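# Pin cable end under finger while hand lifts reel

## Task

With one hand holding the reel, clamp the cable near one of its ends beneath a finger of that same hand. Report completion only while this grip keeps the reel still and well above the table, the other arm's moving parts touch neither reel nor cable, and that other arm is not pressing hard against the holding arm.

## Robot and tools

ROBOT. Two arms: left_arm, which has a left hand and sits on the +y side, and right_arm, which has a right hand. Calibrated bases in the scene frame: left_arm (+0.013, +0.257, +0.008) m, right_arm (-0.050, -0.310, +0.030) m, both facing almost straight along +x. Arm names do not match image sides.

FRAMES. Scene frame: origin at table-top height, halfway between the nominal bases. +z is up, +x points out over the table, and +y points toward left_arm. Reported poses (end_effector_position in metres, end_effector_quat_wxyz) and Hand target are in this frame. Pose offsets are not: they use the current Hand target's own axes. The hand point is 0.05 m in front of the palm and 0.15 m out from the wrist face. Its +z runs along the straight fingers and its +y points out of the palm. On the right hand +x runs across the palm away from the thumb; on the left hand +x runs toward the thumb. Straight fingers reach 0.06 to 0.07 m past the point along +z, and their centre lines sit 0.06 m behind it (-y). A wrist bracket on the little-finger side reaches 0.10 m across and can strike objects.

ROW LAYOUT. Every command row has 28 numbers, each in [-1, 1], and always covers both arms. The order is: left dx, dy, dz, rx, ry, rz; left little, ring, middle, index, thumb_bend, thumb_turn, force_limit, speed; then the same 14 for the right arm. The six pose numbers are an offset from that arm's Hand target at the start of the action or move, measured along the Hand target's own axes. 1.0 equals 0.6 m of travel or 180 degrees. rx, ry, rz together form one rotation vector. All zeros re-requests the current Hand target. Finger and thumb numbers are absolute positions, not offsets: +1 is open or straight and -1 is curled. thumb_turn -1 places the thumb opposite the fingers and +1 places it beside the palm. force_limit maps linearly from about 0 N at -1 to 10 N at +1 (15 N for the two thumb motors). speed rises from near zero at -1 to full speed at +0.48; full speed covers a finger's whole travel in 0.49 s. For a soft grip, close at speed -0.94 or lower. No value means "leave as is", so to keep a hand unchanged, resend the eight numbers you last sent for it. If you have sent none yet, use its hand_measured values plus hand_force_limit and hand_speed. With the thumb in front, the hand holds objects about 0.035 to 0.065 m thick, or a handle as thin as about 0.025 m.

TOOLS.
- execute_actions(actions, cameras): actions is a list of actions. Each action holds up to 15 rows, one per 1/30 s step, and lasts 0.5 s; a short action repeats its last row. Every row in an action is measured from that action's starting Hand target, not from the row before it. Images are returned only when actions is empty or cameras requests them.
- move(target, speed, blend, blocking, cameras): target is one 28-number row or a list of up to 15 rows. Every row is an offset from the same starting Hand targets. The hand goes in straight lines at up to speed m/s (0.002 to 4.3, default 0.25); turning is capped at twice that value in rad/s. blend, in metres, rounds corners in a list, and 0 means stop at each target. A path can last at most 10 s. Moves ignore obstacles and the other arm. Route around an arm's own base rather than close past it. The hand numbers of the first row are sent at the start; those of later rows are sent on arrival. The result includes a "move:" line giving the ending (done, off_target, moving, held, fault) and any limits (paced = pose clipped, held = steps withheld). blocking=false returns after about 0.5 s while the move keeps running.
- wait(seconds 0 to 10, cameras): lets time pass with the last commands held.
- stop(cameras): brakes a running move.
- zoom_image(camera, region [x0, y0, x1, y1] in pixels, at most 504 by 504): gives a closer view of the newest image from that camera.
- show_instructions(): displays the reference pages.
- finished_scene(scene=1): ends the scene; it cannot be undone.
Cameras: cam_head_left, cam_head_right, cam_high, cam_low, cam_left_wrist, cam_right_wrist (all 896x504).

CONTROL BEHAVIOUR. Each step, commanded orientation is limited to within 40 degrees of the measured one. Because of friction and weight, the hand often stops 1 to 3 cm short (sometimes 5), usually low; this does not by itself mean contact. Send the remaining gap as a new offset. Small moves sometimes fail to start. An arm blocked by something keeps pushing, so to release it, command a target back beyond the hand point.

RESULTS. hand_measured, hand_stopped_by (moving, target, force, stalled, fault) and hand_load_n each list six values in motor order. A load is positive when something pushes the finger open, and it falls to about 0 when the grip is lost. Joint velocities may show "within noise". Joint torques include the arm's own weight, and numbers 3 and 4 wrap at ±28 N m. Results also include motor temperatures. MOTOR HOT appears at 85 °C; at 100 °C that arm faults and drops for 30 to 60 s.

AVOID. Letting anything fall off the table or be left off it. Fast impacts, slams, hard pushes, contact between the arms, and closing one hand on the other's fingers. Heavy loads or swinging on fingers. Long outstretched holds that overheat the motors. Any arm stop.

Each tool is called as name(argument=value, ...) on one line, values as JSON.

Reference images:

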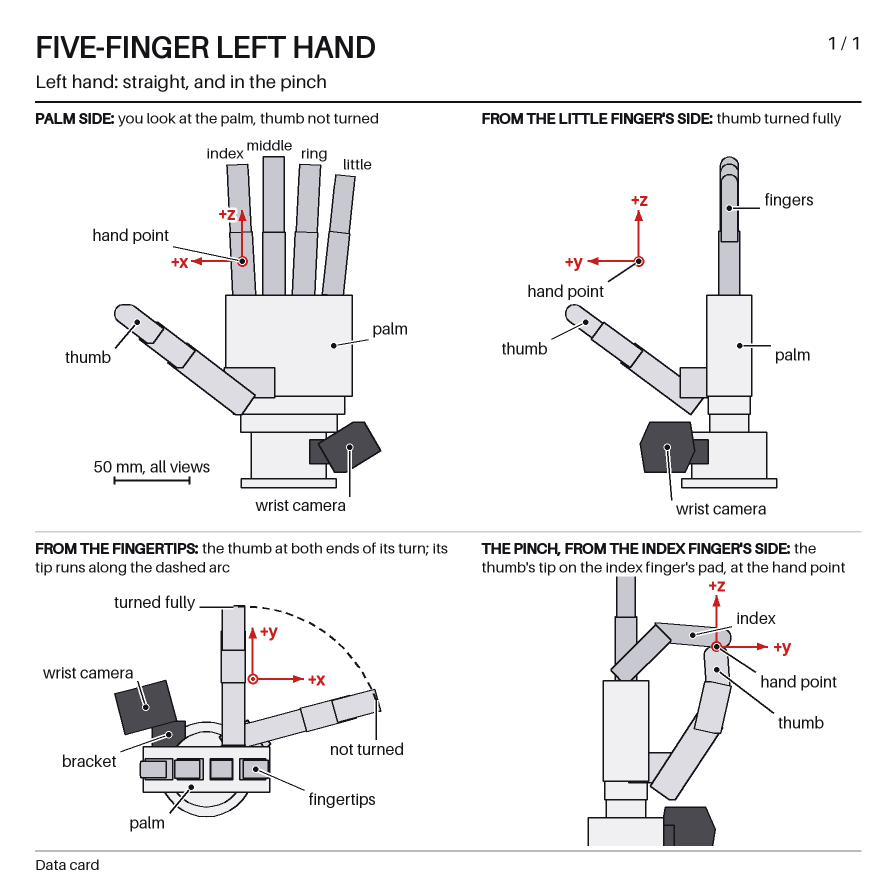

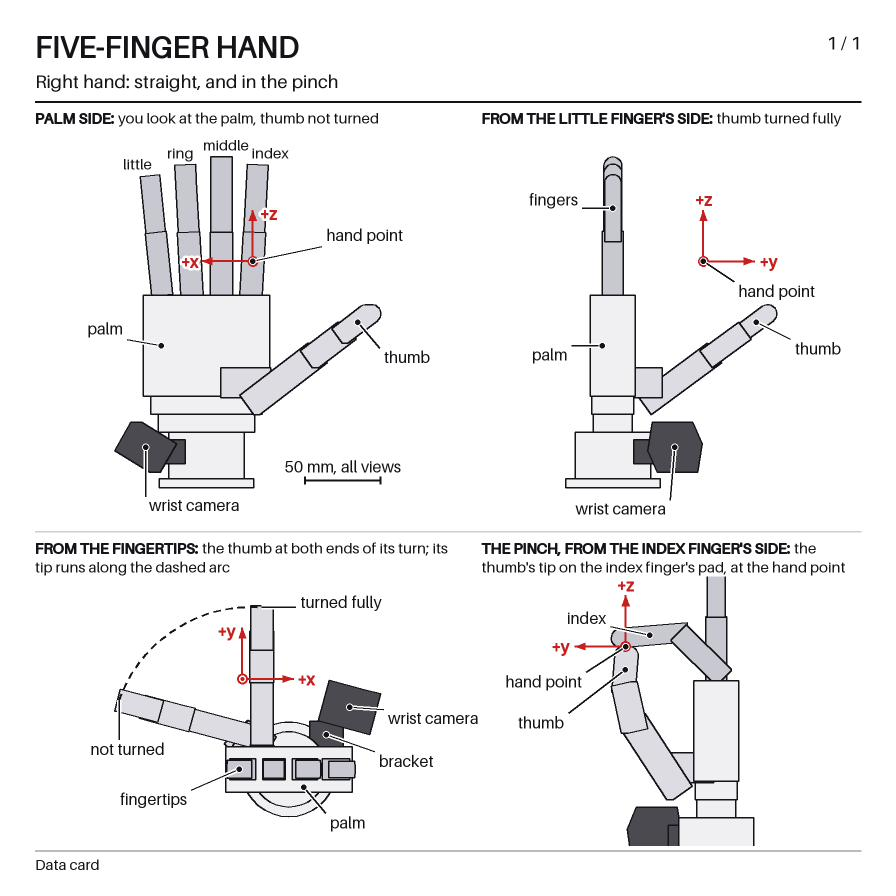

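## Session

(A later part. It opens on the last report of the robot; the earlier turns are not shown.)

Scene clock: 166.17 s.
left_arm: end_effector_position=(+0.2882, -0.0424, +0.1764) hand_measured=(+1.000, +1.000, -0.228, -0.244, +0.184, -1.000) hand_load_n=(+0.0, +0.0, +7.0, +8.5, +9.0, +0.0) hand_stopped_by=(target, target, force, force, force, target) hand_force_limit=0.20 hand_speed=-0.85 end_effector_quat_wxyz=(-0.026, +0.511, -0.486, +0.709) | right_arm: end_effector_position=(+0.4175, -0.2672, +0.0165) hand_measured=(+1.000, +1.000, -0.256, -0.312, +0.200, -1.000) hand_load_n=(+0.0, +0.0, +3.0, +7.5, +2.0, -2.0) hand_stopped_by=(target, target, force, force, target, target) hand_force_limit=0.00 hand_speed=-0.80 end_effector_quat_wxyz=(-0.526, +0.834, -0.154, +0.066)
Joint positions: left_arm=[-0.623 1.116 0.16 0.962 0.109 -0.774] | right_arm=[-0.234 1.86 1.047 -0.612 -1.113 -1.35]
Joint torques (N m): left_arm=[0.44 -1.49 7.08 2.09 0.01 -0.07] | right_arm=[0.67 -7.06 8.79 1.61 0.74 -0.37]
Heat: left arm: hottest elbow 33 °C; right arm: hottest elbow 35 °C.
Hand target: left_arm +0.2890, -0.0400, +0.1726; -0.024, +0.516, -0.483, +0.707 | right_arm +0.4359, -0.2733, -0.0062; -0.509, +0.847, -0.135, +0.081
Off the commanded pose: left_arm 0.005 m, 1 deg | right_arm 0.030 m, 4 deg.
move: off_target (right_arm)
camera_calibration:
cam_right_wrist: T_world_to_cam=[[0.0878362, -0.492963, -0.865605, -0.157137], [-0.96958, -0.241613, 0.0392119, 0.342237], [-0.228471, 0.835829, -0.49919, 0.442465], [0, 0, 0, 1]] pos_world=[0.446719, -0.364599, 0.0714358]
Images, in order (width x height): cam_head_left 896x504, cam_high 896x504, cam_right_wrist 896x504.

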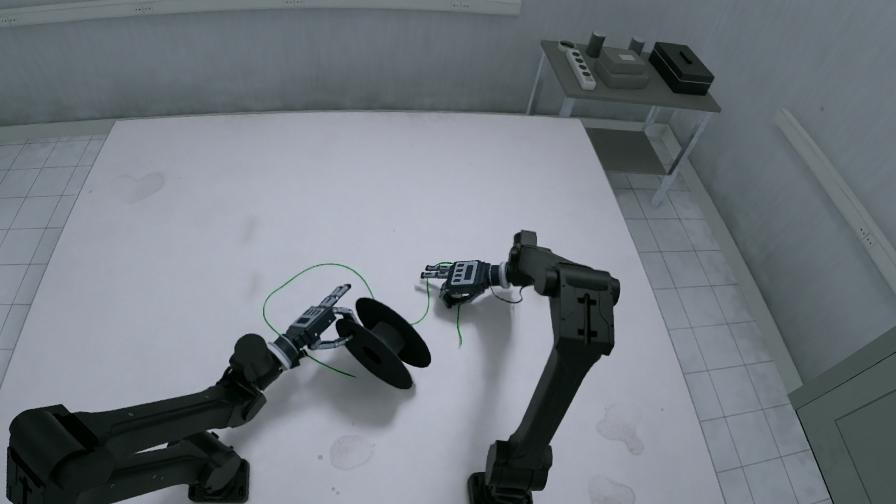

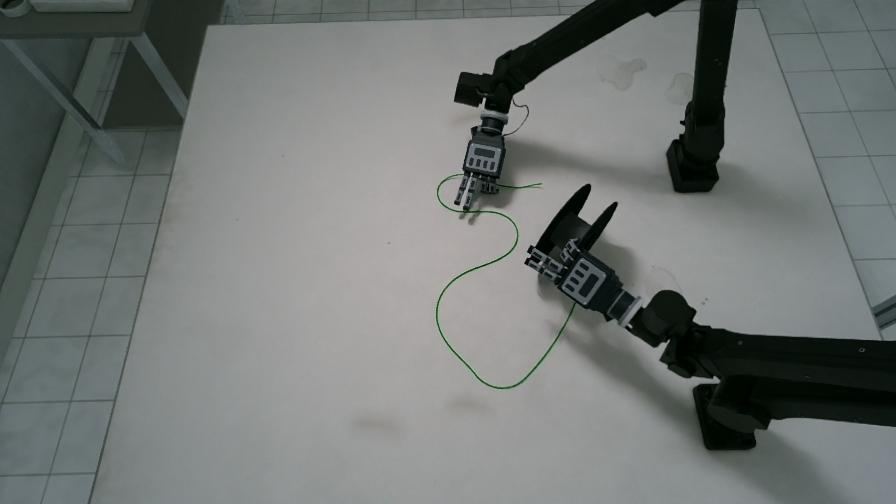

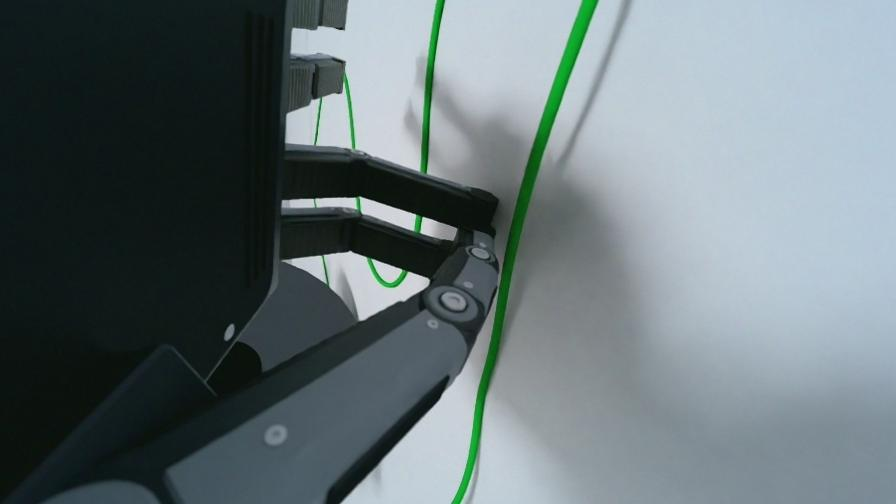

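move(target=[[0.053,-0.0531,0,0,0,0,1,1,-0.5,-0.5,-0.2,-1,0.2,-0.85,0,0,0,0,0,0,1,1,-0.5,-0.5,0.2,-1,0.0,-0.8],[-0.097,-0.2028,0.045,0.2414,-0.2418,0.0003,1,1,-0.5,-0.5,-0.2,-1,0.2,-0.85,0,0,0,0,0,0,1,1,-0.5,-0.5,0.2,-1,0.0,-0.8]], speed=[0.08, 0.18], cameras=["cam_head_left","cam_high","cam_low","cam_left_wrist","cam_right_wrist"])

Scene clock: 176.30 s.
left_arm: end_effector_position=(+0.3818, +0.0552, +0.1895) hand_measured=(+1.000, +1.000, -0.228, -0.244, +0.184, -1.000) hand_load_n=(+0.0, +0.0, +7.5, +9.0, +8.5, -1.5) hand_stopped_by=(target, target, force, force, force, target) hand_force_limit=0.20 hand_speed=-0.85 end_effector_quat_wxyz=(-0.402, +0.692, -0.181, +0.572) | right_arm: end_effector_position=(+0.4175, -0.2672, +0.0165) hand_measured=(+1.000, +1.000, -0.256, -0.312, +0.200, -1.000) hand_load_n=(+0.0, +0.0, +2.5, +7.5, +2.0, -2.5) hand_stopped_by=(target, target, force, force, target, target) hand_force_limit=0.00 hand_speed=-0.80 end_effector_quat_wxyz=(-0.527, +0.834, -0.154, +0.066)
Joint positions: left_arm=[-0.91 1.192 0.331 0.784 -1.259 -0.775] | right_arm=[-0.234 1.86 1.047 -0.612 -1.113 -1.35]
Joint torques (N m): left_arm=[-0.97 -3.66 12.74 2.04 -0.38 -0.08] | right_arm=[0.67 -7.18 8.8 1.7 0.74 -0.41]
Heat: left arm: hottest elbow 34 °C; right arm: hottest elbow 35 °C.
Hand target: left_arm +0.3931, +0.0378, +0.2175; -0.382, +0.690, -0.152, +0.595 | right_arm +0.4358, -0.2733, -0.0062; -0.509, +0.847, -0.135, +0.081
Off the commanded pose: left_arm 0.035 m, 5 deg | right_arm 0.030 m, 4 deg.
move: off_target (left_arm, right_arm)
camera_calibration:
cam_left_wrist: T_world_to_cam=[[-0.0897057, 0.418558, 0.903749, -0.157507], [-0.169545, -0.900581, 0.400262, 0.0421827], [0.981431, -0.11732, 0.151751, -0.278699], [0, 0, 0, 1]] pos_world=[0.266547, 0.0712175, 0.167755]
cam_right_wrist: T_world_to_cam=[[0.0874347, -0.492856, -0.865707, -0.156903], [-0.969594, -0.241499, 0.039561, 0.342162], [-0.228565, 0.835925, -0.498986, 0.442505], [0, 0, 0, 1]] pos_world=[0.446619, -0.364599, 0.0714356]
Images, in order (width x height): cam_head_left 896x504, cam_high 896x504, cam_low 896x504, cam_left_wrist 896x504, cam_right_wrist 896x504.

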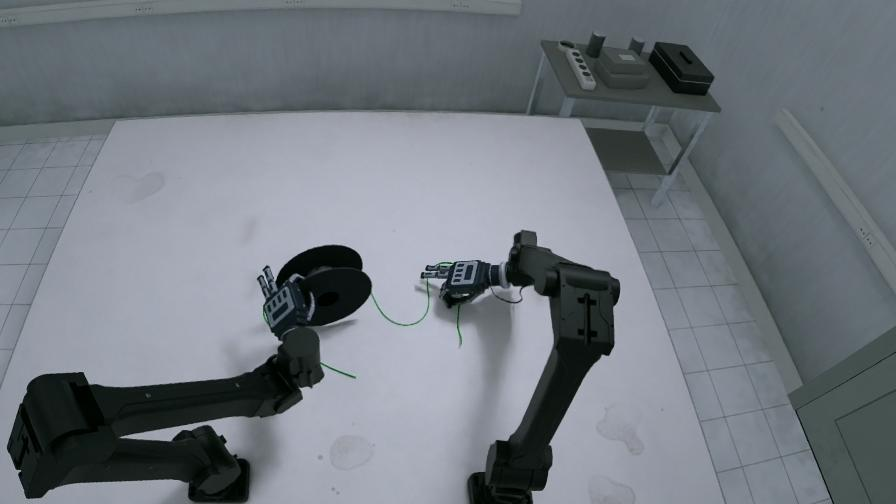

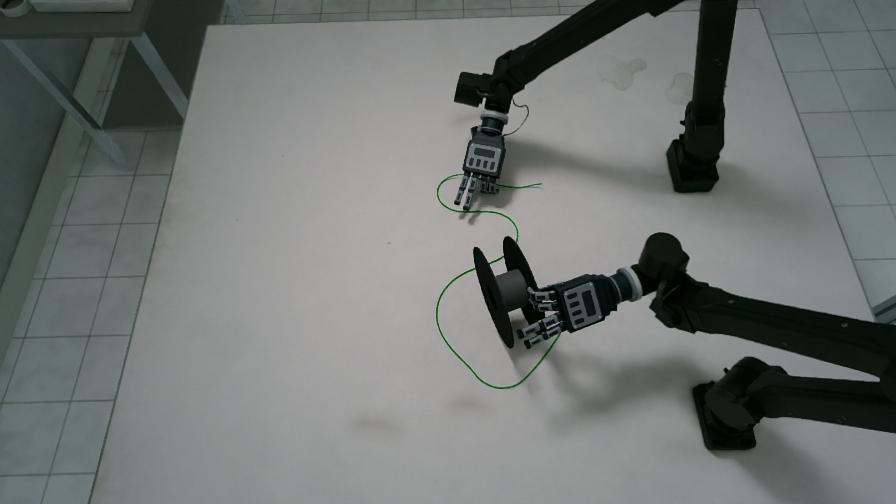

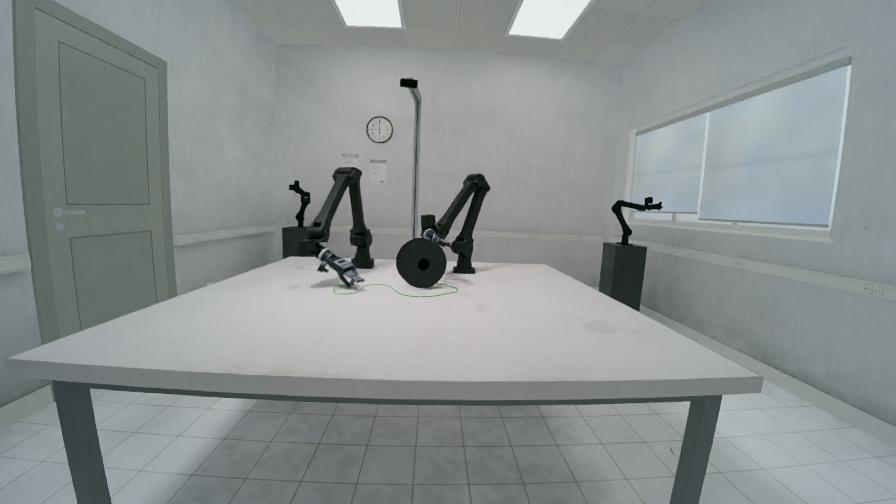

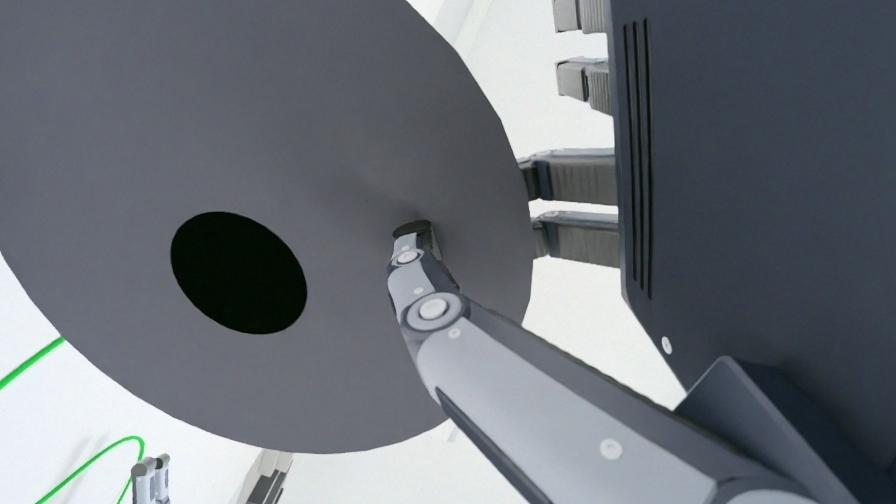

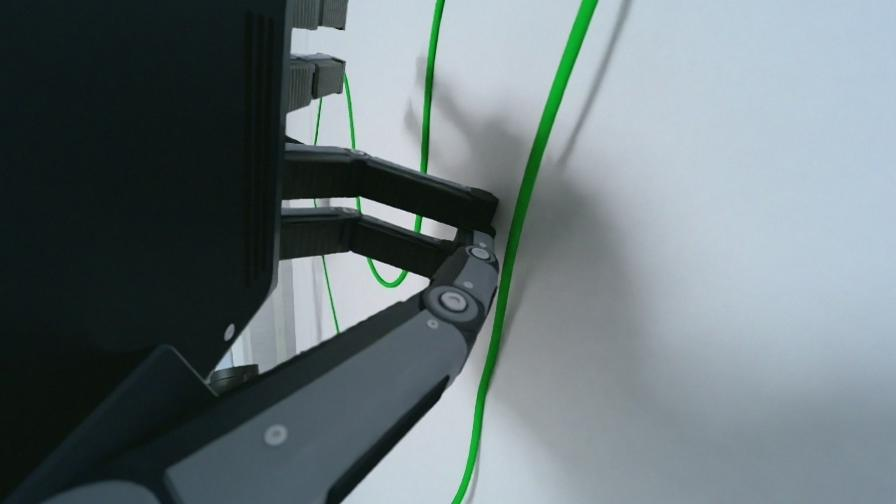

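move(target=[-0.0235,0.0236,0,0,0,0,1,1,-0.5,-0.5,-0.2,-1,0.2,-0.85,0,0,0,0,0,0,1,1,-0.5,-0.5,0.2,-1,0.0,-0.8], speed=0.04, cameras=["cam_low"])

zoom_image(camera="cam_low", region=[300, 200, 500, 310])

Scene clock: 178.63 s.
left_arm: end_effector_position=(+0.3862, +0.0499, +0.1800) hand_measured=(+1.000, +1.000, -0.228, -0.244, +0.184, -1.000) hand_load_n=(+0.0, +0.0, +7.5, +9.0, +8.0, -1.0) hand_stopped_by=(target, target, force, force, force, target) hand_force_limit=0.20 hand_speed=-0.85 end_effector_quat_wxyz=(-0.397, +0.692, -0.173, +0.578) | right_arm: end_effector_position=(+0.4175, -0.2672, +0.0165) hand_measured=(+1.000, +1.000, -0.256, -0.312, +0.200, -1.000) hand_load_n=(+0.0, +0.0, +3.0, +7.5, +2.0, -2.0) hand_stopped_by=(target, target, force, force, target, target) hand_force_limit=0.00 hand_speed=-0.80 end_effector_quat_wxyz=(-0.527, +0.834, -0.154, +0.066)
Joint positions: left_arm=[-0.91 1.269 0.331 0.883 -1.26 -0.775] | right_arm=[-0.234 1.86 1.047 -0.612 -1.113 -1.35]
Joint torques (N m): left_arm=[-0.85 -4.13 10.22 2.03 -0.3 -0.08] | right_arm=[0.73 -7.18 8.8 1.72 0.74 -0.4]
Heat: left arm: hottest elbow 34 °C; right arm: hottest elbow 35 °C.
Hand target: left_arm +0.3931, +0.0378, +0.1975; -0.382, +0.690, -0.152, +0.595 | right_arm +0.4358, -0.2733, -0.0062; -0.509, +0.847, -0.135, +0.081
Off the commanded pose: left_arm 0.022 m, 4 deg | right_arm 0.030 m, 4 deg.
move: off_target (left_arm, right_arm)
Images, in order (width x height): cam_low 896x504.

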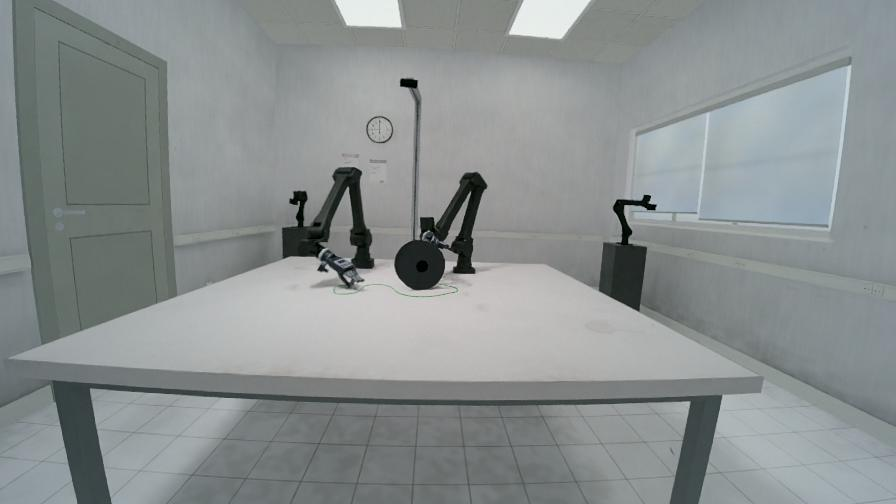

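Scaled by 2.520 from the camera's 896x504 image, which has a finer 1280x720 frame.

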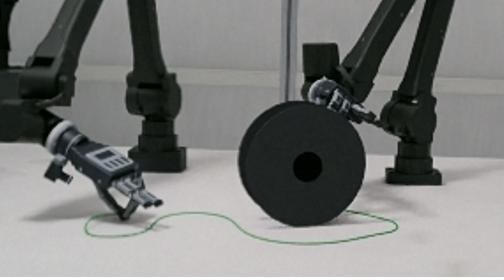

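move(target=[-0.0130,0.0130,0,0,0,0,1,1,-0.5,-0.5,-0.2,-1,0.2,-0.85,0,0,0,0,0,0,1,1,-0.5,-0.5,0.2,-1,0.0,-0.8], speed=0.04, cameras=["cam_low","cam_head_left"])

zoom_image(camera="cam_low", region=[380, 220, 480, 310])

zoom_image(camera="cam_head_left", region=[240, 220, 400, 380])

Scene clock: 179.93 s.
left_arm: end_effector_position=(+0.3884, +0.0472, +0.1774) hand_measured=(+1.000, +1.000, -0.228, -0.244, +0.184, -1.000) hand_load_n=(+0.0, +0.0, +8.0, +9.0, +8.5, -1.0) hand_stopped_by=(target, target, force, force, force, target) hand_force_limit=0.20 hand_speed=-0.85 end_effector_quat_wxyz=(-0.392, +0.691, -0.165, +0.584) | right_arm: end_effector_position=(+0.4175, -0.2672, +0.0165) hand_measured=(+1.000, +1.000, -0.256, -0.312, +0.200, -1.000) hand_load_n=(+0.0, +0.0, +3.0, +7.5, +2.0, -2.5) hand_stopped_by=(target, target, force, force, target, target) hand_force_limit=0.00 hand_speed=-0.80 end_effector_quat_wxyz=(-0.527, +0.834, -0.154, +0.066)
Joint positions: left_arm=[-0.91 1.31 0.331 0.947 -1.26 -0.775] | right_arm=[-0.234 1.86 1.047 -0.612 -1.113 -1.35]
Joint torques (N m): left_arm=[-0.85 -3.96 8.98 1.81 -0.26 -0.08] | right_arm=[0.67 -7.06 8.81 1.72 0.74 -0.41]
Heat: left arm: hottest elbow 34 °C; right arm: hottest elbow 35 °C.
Hand target: left_arm +0.3931, +0.0379, +0.1864; -0.382, +0.690, -0.152, +0.595 | right_arm +0.4358, -0.2733, -0.0062; -0.509, +0.847, -0.135, +0.081
Off the commanded pose: left_arm 0.014 m, 2 deg | right_arm 0.030 m, 4 deg.
move: off_target (left_arm, right_arm)
Images, in order (width x height): cam_head_left 896x504, cam_low 896x504.

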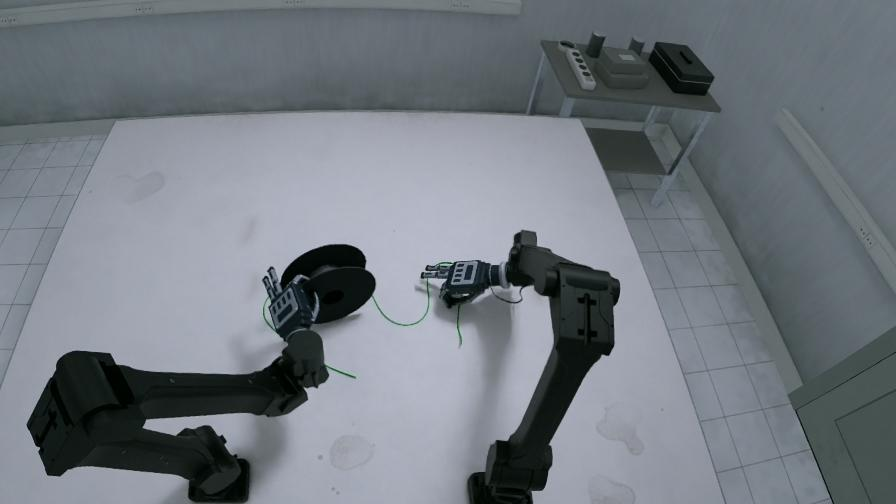

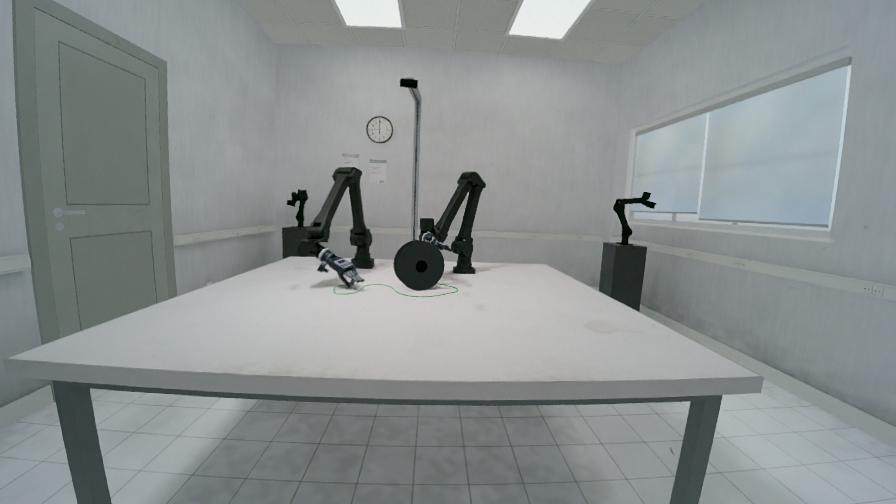

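Scaled by 5.040 from the camera's 896x504 image, which has a finer 1280x720 frame.

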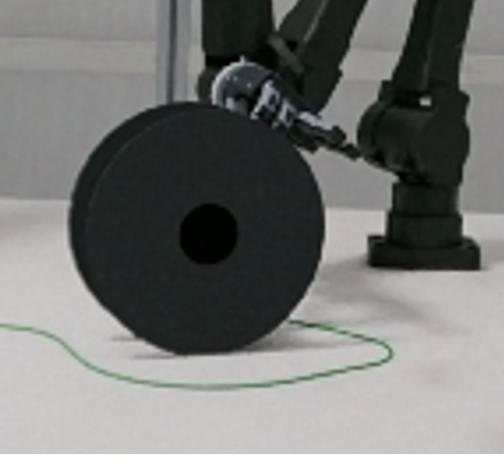

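Scaled by 3.150 from the camera's 896x504 image, which has a finer 1280x720 frame.

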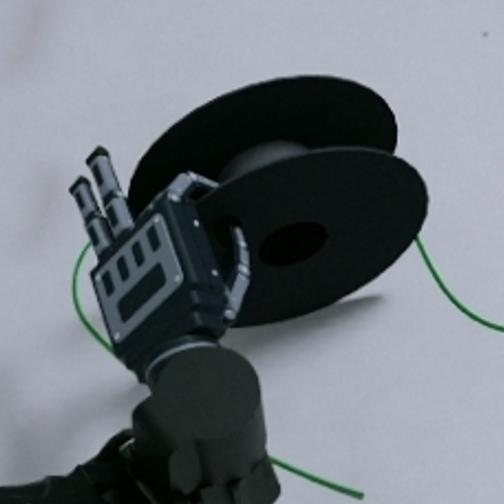

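move(target=[-0.0090,0.0090,0,0,0,0,1,1,-0.5,-0.5,-0.2,-1,0.2,-0.85,0,0,0,0,0,0,1,1,-0.5,-0.5,0.2,-1,0.0,-0.8], speed=0.04, cameras=["cam_low"])

zoom_image(camera="cam_low", region=[380, 220, 480, 310])

Scene clock: 181.37 s.
left_arm: end_effector_position=(+0.3898, +0.0457, +0.1762) hand_measured=(+1.000, +1.000, -0.228, -0.244, +0.184, -1.000) hand_load_n=(+0.0, +0.0, +8.0, +9.0, +8.0, -1.0) hand_stopped_by=(target, target, force, force, force, target) hand_force_limit=0.20 hand_speed=-0.85 end_effector_quat_wxyz=(-0.388, +0.691, -0.157, +0.589) | right_arm: end_effector_position=(+0.4175, -0.2672, +0.0165) hand_measured=(+1.000, +1.000, -0.256, -0.312, +0.200, -1.000) hand_load_n=(+0.0, +0.0, +2.5, +7.5, +2.0, -2.5) hand_stopped_by=(target, target, force, force, target, target) hand_force_limit=0.00 hand_speed=-0.80 end_effector_quat_wxyz=(-0.527, +0.834, -0.154, +0.066)
Joint positions: left_arm=[-0.91 1.338 0.331 0.995 -1.262 -0.775] | right_arm=[-0.234 1.86 1.047 -0.612 -1.113 -1.35]
Joint torques (N m): left_arm=[-0.79 -3.6 8.14 1.57 -0.17 -0.06] | right_arm=[0.67 -7.06 8.77 1.72 0.74 -0.41]
Heat: left arm: hottest elbow 34 °C; right arm: hottest elbow 35 °C.
Hand target: left_arm +0.3931, +0.0379, +0.1789; -0.382, +0.690, -0.152, +0.595 | right_arm +0.4358, -0.2733, -0.0062; -0.509, +0.847, -0.135, +0.081
Off the commanded pose: left_arm 0.009 m, 1 deg | right_arm 0.030 m, 4 deg.
move: off_target (right_arm)
Images, in order (width x height): cam_low 896x504.

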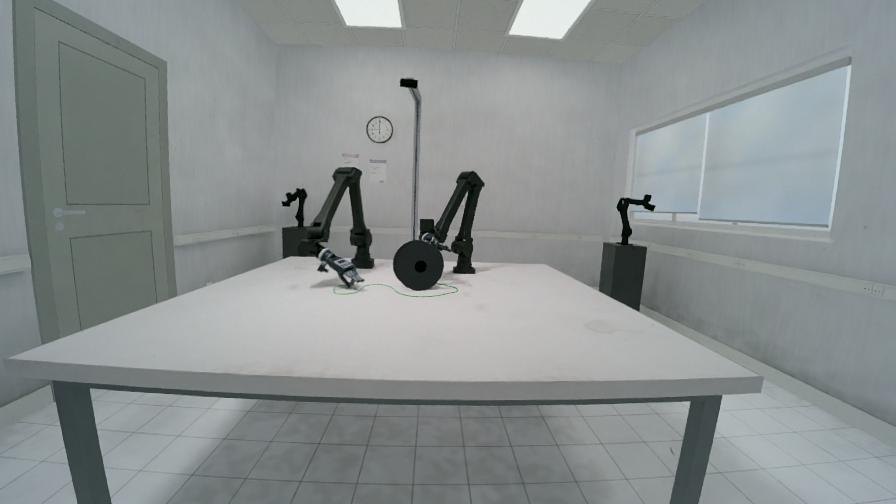

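Scaled by 5.040 from the camera's 896x504 image, which has a finer 1280x720 frame.

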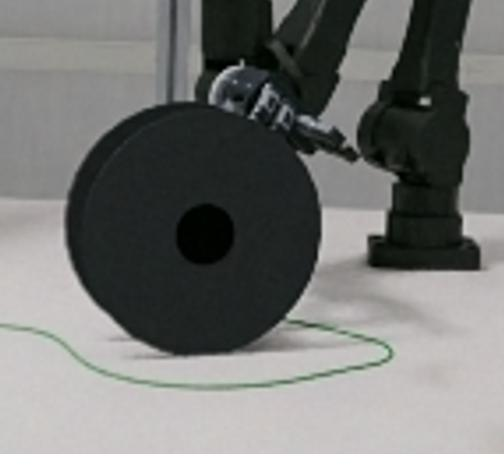

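execute_actions(actions=[[[0,0,0,0,0,0,1,1,-0.1,-0.1,0.35,-1,0.2,-0.85,0,0,0,0,0,0,1,1,-0.5,-0.5,0.2,-1,0.0,-0.8]],[[0,0,0,0,0,0,1,1,0.25,0.25,0.9,-1,0.2,-0.6,0,0,0,0,0,0,1,1,-0.5,-0.5,0.2,-1,0.0,-0.8]]], cameras=["cam_low","cam_head_left"])

zoom_image(camera="cam_head_left", region=[240, 220, 400, 380])

Scene clock: 183.67 s.
left_arm: end_effector_position=(+0.3898, +0.0456, +0.1756) hand_measured=(+1.000, +1.000, +0.250, +0.250, +0.900, -1.000) hand_load_n=(+0.0, +0.0, +0.0, +0.0, +0.0, +0.0) hand_stopped_by=(target, target, target, target, target, target) hand_force_limit=0.20 hand_speed=-0.60 end_effector_quat_wxyz=(-0.389, +0.691, -0.158, +0.589) | right_arm: end_effector_position=(+0.4175, -0.2672, +0.0165) hand_measured=(+1.000, +1.000, -0.256, -0.312, +0.200, -1.000) hand_load_n=(+0.0, +0.0, +2.5, +7.5, +2.0, -2.5) hand_stopped_by=(target, target, force, force, target, target) hand_force_limit=0.00 hand_speed=-0.80 end_effector_quat_wxyz=(-0.527, +0.834, -0.154, +0.066)
Joint positions: left_arm=[-0.91 1.339 0.331 0.995 -1.262 -0.775] | right_arm=[-0.234 1.86 1.047 -0.612 -1.113 -1.35]
Joint torques (N m): left_arm=[-0.91 -3.66 8.16 1.58 -0.17 -0.06] | right_arm=[0.73 -7.12 8.8 1.72 0.74 -0.41]
Heat: left arm: hottest elbow 35 °C; right arm: hottest elbow 35 °C.
Hand target: left_arm +0.3931, +0.0379, +0.1789; -0.382, +0.690, -0.152, +0.595 | right_arm +0.4358, -0.2733, -0.0062; -0.509, +0.847, -0.135, +0.081
Off the commanded pose: left_arm 0.009 m, 1 deg | right_arm 0.030 m, 4 deg.
Step readings (end_effector_position of left_arm | right_arm):
0: (+0.3898, +0.0457, +0.1762) | (+0.4175, -0.2672, +0.0165)
1: (+0.3898, +0.0457, +0.1762) | (+0.4175, -0.2672, +0.0165)
2: (+0.3898, +0.0457, +0.1762) | (+0.4175, -0.2672, +0.0165)
4: (+0.3898, +0.0457, +0.1760) | (+0.4175, -0.2672, +0.0165)
8: (+0.3898, +0.0456, +0.1756) | (+0.4175, -0.2672, +0.0165)
15: (+0.3898, +0.0456, +0.1756) | (+0.4175, -0.2672, +0.0165)
16: (+0.3898, +0.0456, +0.1756) | (+0.4175, -0.2672, +0.0165)
17: (+0.3898, +0.0456, +0.1756) | (+0.4175, -0.2672, +0.0165)
19: (+0.3898, +0.0456, +0.1756) | (+0.4175, -0.2672, +0.0165)
23: (+0.3898, +0.0456, +0.1756) | (+0.4175, -0.2672, +0.0165)
30: (+0.3898, +0.0456, +0.1756) | (+0.4175, -0.2672, +0.0165)
Images, in order (width x height): cam_head_left 896x504, cam_low 896x504.

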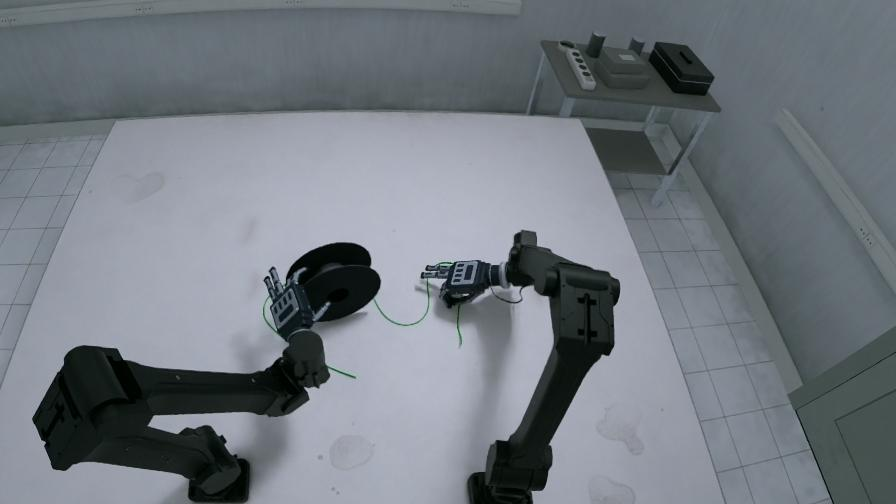

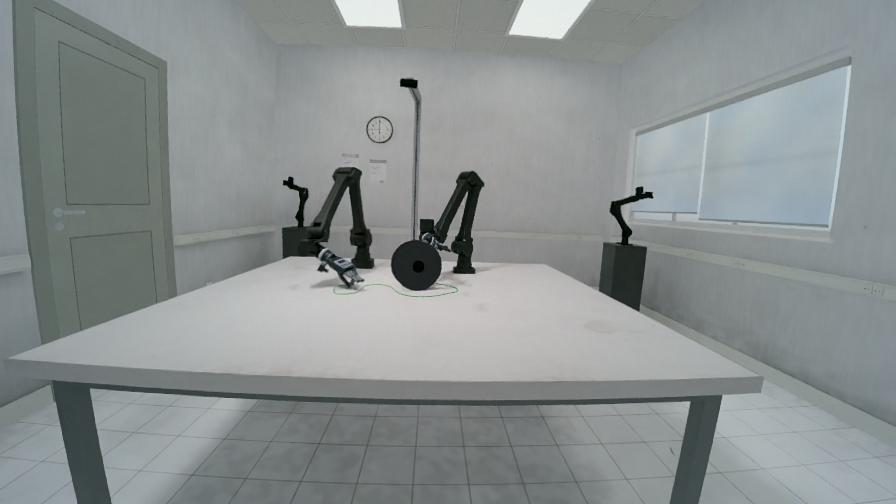

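Scaled by 3.150 from the camera's 896x504 image, which has a finer 1280x720 frame.

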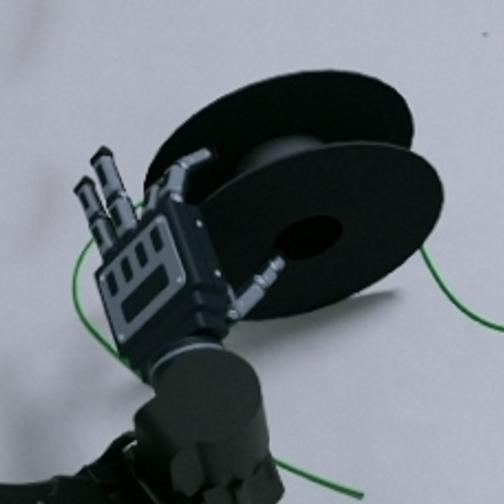

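wait(seconds=0.3, cameras=["cam_head_left","cam_high"])

Scene clock: 184.40 s.
left_arm: end_effector_position=(+0.3898, +0.0456, +0.1756) hand_measured=(+1.000, +1.000, +0.250, +0.250, +0.900, -1.000) hand_load_n=(+0.0, +0.0, +0.0, +0.0, +0.0, -0.5) hand_stopped_by=(target, target, target, target, target, target) hand_force_limit=0.20 hand_speed=-0.60 end_effector_quat_wxyz=(-0.389, +0.691, -0.158, +0.589) | right_arm: end_effector_position=(+0.4175, -0.2672, +0.0165) hand_measured=(+1.000, +1.000, -0.256, -0.312, +0.200, -1.000) hand_load_n=(+0.0, +0.0, +2.5, +7.5, +2.0, -2.0) hand_stopped_by=(target, target, force, force, target, target) hand_force_limit=0.00 hand_speed=-0.80 end_effector_quat_wxyz=(-0.527, +0.834, -0.154, +0.066)
Joint positions: left_arm=[-0.91 1.339 0.331 0.995 -1.262 -0.775] | right_arm=[-0.234 1.86 1.047 -0.612 -1.113 -1.35]
Joint torques (N m): left_arm=[-0.79 -3.78 8.13 1.59 -0.17 -0.06] | right_arm=[0.67 -7.18 8.8 1.7 0.74 -0.41]
Heat: left arm: hottest elbow 35 °C; right arm: hottest elbow 35 °C.
Hand target: left_arm +0.3931, +0.0379, +0.1789; -0.382, +0.690, -0.152, +0.595 | right_arm +0.4358, -0.2733, -0.0062; -0.509, +0.847, -0.135, +0.081
Off the commanded pose: left_arm 0.009 m, 1 deg | right_arm 0.030 m, 4 deg.
wait: 0.30 s; at rest from the start
Images, in order (width x height): cam_head_left 896x504, cam_high 896x504.

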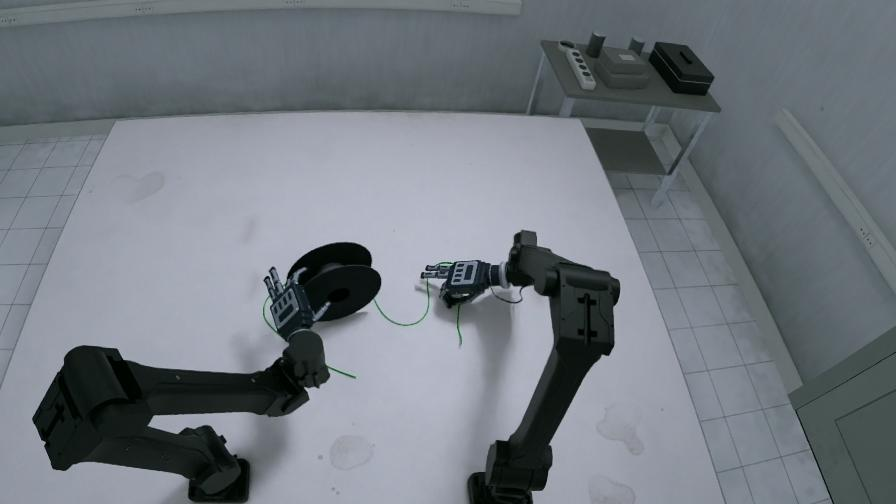

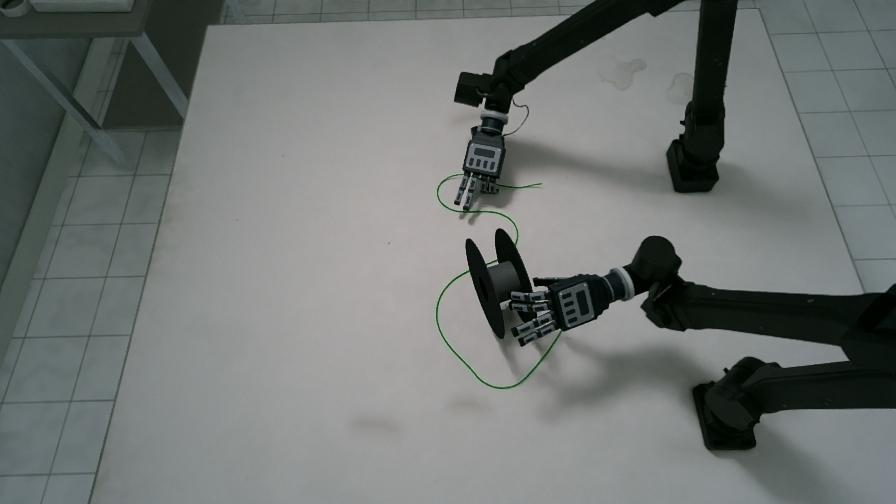

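move(target=[[0,-0.2167,0,0,0,0,1,1,0.25,0.25,0.9,-1,0.2,0.2,0,0,0,0,0,0,1,1,-0.5,-0.5,0.2,-1,0.0,-0.8],[-0.0205,-0.2342,-0.1875,-0.1463,0.1549,0.1572,-0.8,-0.8,-0.8,0.1,0.4,-1,0.2,0.2,0,0,0,0,0,0,1,1,-0.5,-0.5,0.2,-1,0.0,-0.8],[0.2557,0.322,-0.3253,-0.2926,0.3098,0.3144,-0.8,-0.8,-0.8,0.1,0.4,-1,0.2,0.2,0,0,0,0,0,0,1,1,-0.5,-0.5,0.2,-1,0.0,-0.8]], speed=[0.15,0.3,0.3], blend=[0.0,0.03,0.0], cameras=["cam_head_left","cam_high","cam_left_wrist","cam_right_wrist"])

Scene clock: 195.07 s.
left_arm: end_effector_position=(+0.2902, -0.2453, +0.1347) hand_measured=(-0.800, -0.800, -0.618, +0.100, +0.420, -1.000) hand_load_n=(+0.0, +0.0, +6.0, +0.0, +15.0, +2.0) hand_stopped_by=(target, target, force, target, force, target) hand_force_limit=0.20 hand_speed=0.20 end_effector_quat_wxyz=(+0.169, -0.305, +0.817, -0.460) | right_arm: end_effector_position=(+0.4175, -0.2672, +0.0165) hand_measured=(+1.000, +1.000, -0.256, -0.312, +0.200, -1.000) hand_load_n=(+0.0, +0.0, +2.5, +7.5, +1.5, -2.0) hand_stopped_by=(target, target, force, force, target, target) hand_force_limit=0.00 hand_speed=-0.80 end_effector_quat_wxyz=(-0.527, +0.834, -0.154, +0.066)
Joint positions: left_arm=[-1.066 1.453 0.913 -0.016 -0.169 -0.11] | right_arm=[-0.234 1.86 1.047 -0.612 -1.113 -1.35]
Joint torques (N m): left_arm=[-0.73 -10.46 14.12 1.03 -0.09 0.14] | right_arm=[0.73 -7.06 8.79 1.73 0.74 -0.41]
Heat: left arm: hottest elbow 36 °C; right arm: hottest elbow 35 °C.
Hand target: left_arm +0.2949, -0.2595, +0.1502; +0.171, -0.297, +0.814, -0.470 | right_arm +0.4358, -0.2733, -0.0062; -0.509, +0.847, -0.135, +0.081
Off the commanded pose: left_arm 0.022 m, 2 deg | right_arm 0.030 m, 4 deg.
move: off_target (left_arm, right_arm); blend cut to 0 m at target 2; target 2's new numbers were sent with left_arm's hand 0.034 m and 3 deg from that target
camera_calibration:
cam_left_wrist: T_world_to_cam=[[0.156806, -0.574254, 0.80352, -0.292047], [-0.983872, -0.161732, 0.0764162, 0.23904], [0.0860725, -0.802543, -0.590352, -0.0240959], [0, 0, 0, 1]] pos_world=[0.283053, -0.148387, 0.202174]
cam_right_wrist: T_world_to_cam=[[0.0874347, -0.492856, -0.865707, -0.156903], [-0.969594, -0.241499, 0.039561, 0.342162], [-0.228565, 0.835925, -0.498986, 0.442505], [0, 0, 0, 1]] pos_world=[0.446619, -0.364599, 0.0714356]
Images, in order (width x height): cam_head_left 896x504, cam_high 896x504, cam_left_wrist 896x504, cam_right_wrist 896x504.

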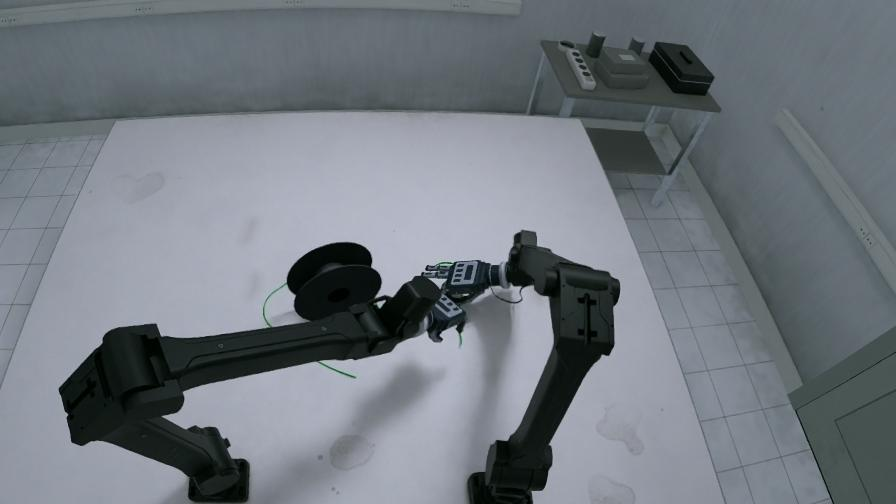

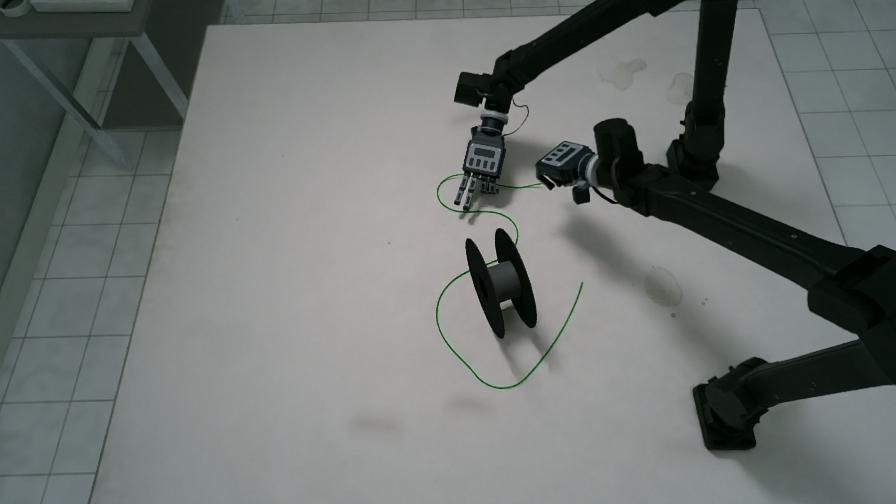

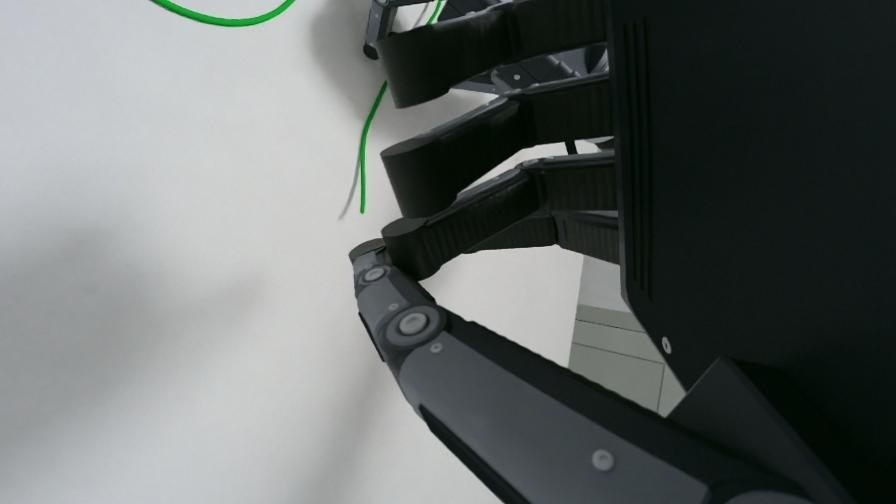

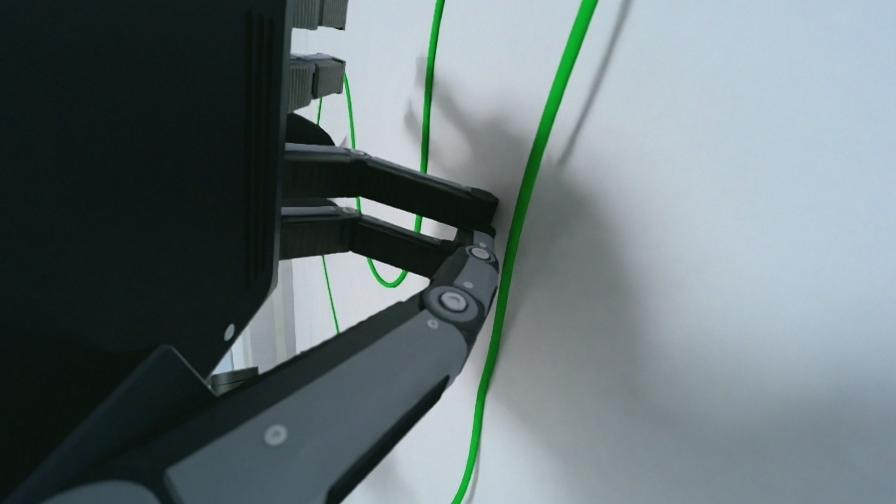

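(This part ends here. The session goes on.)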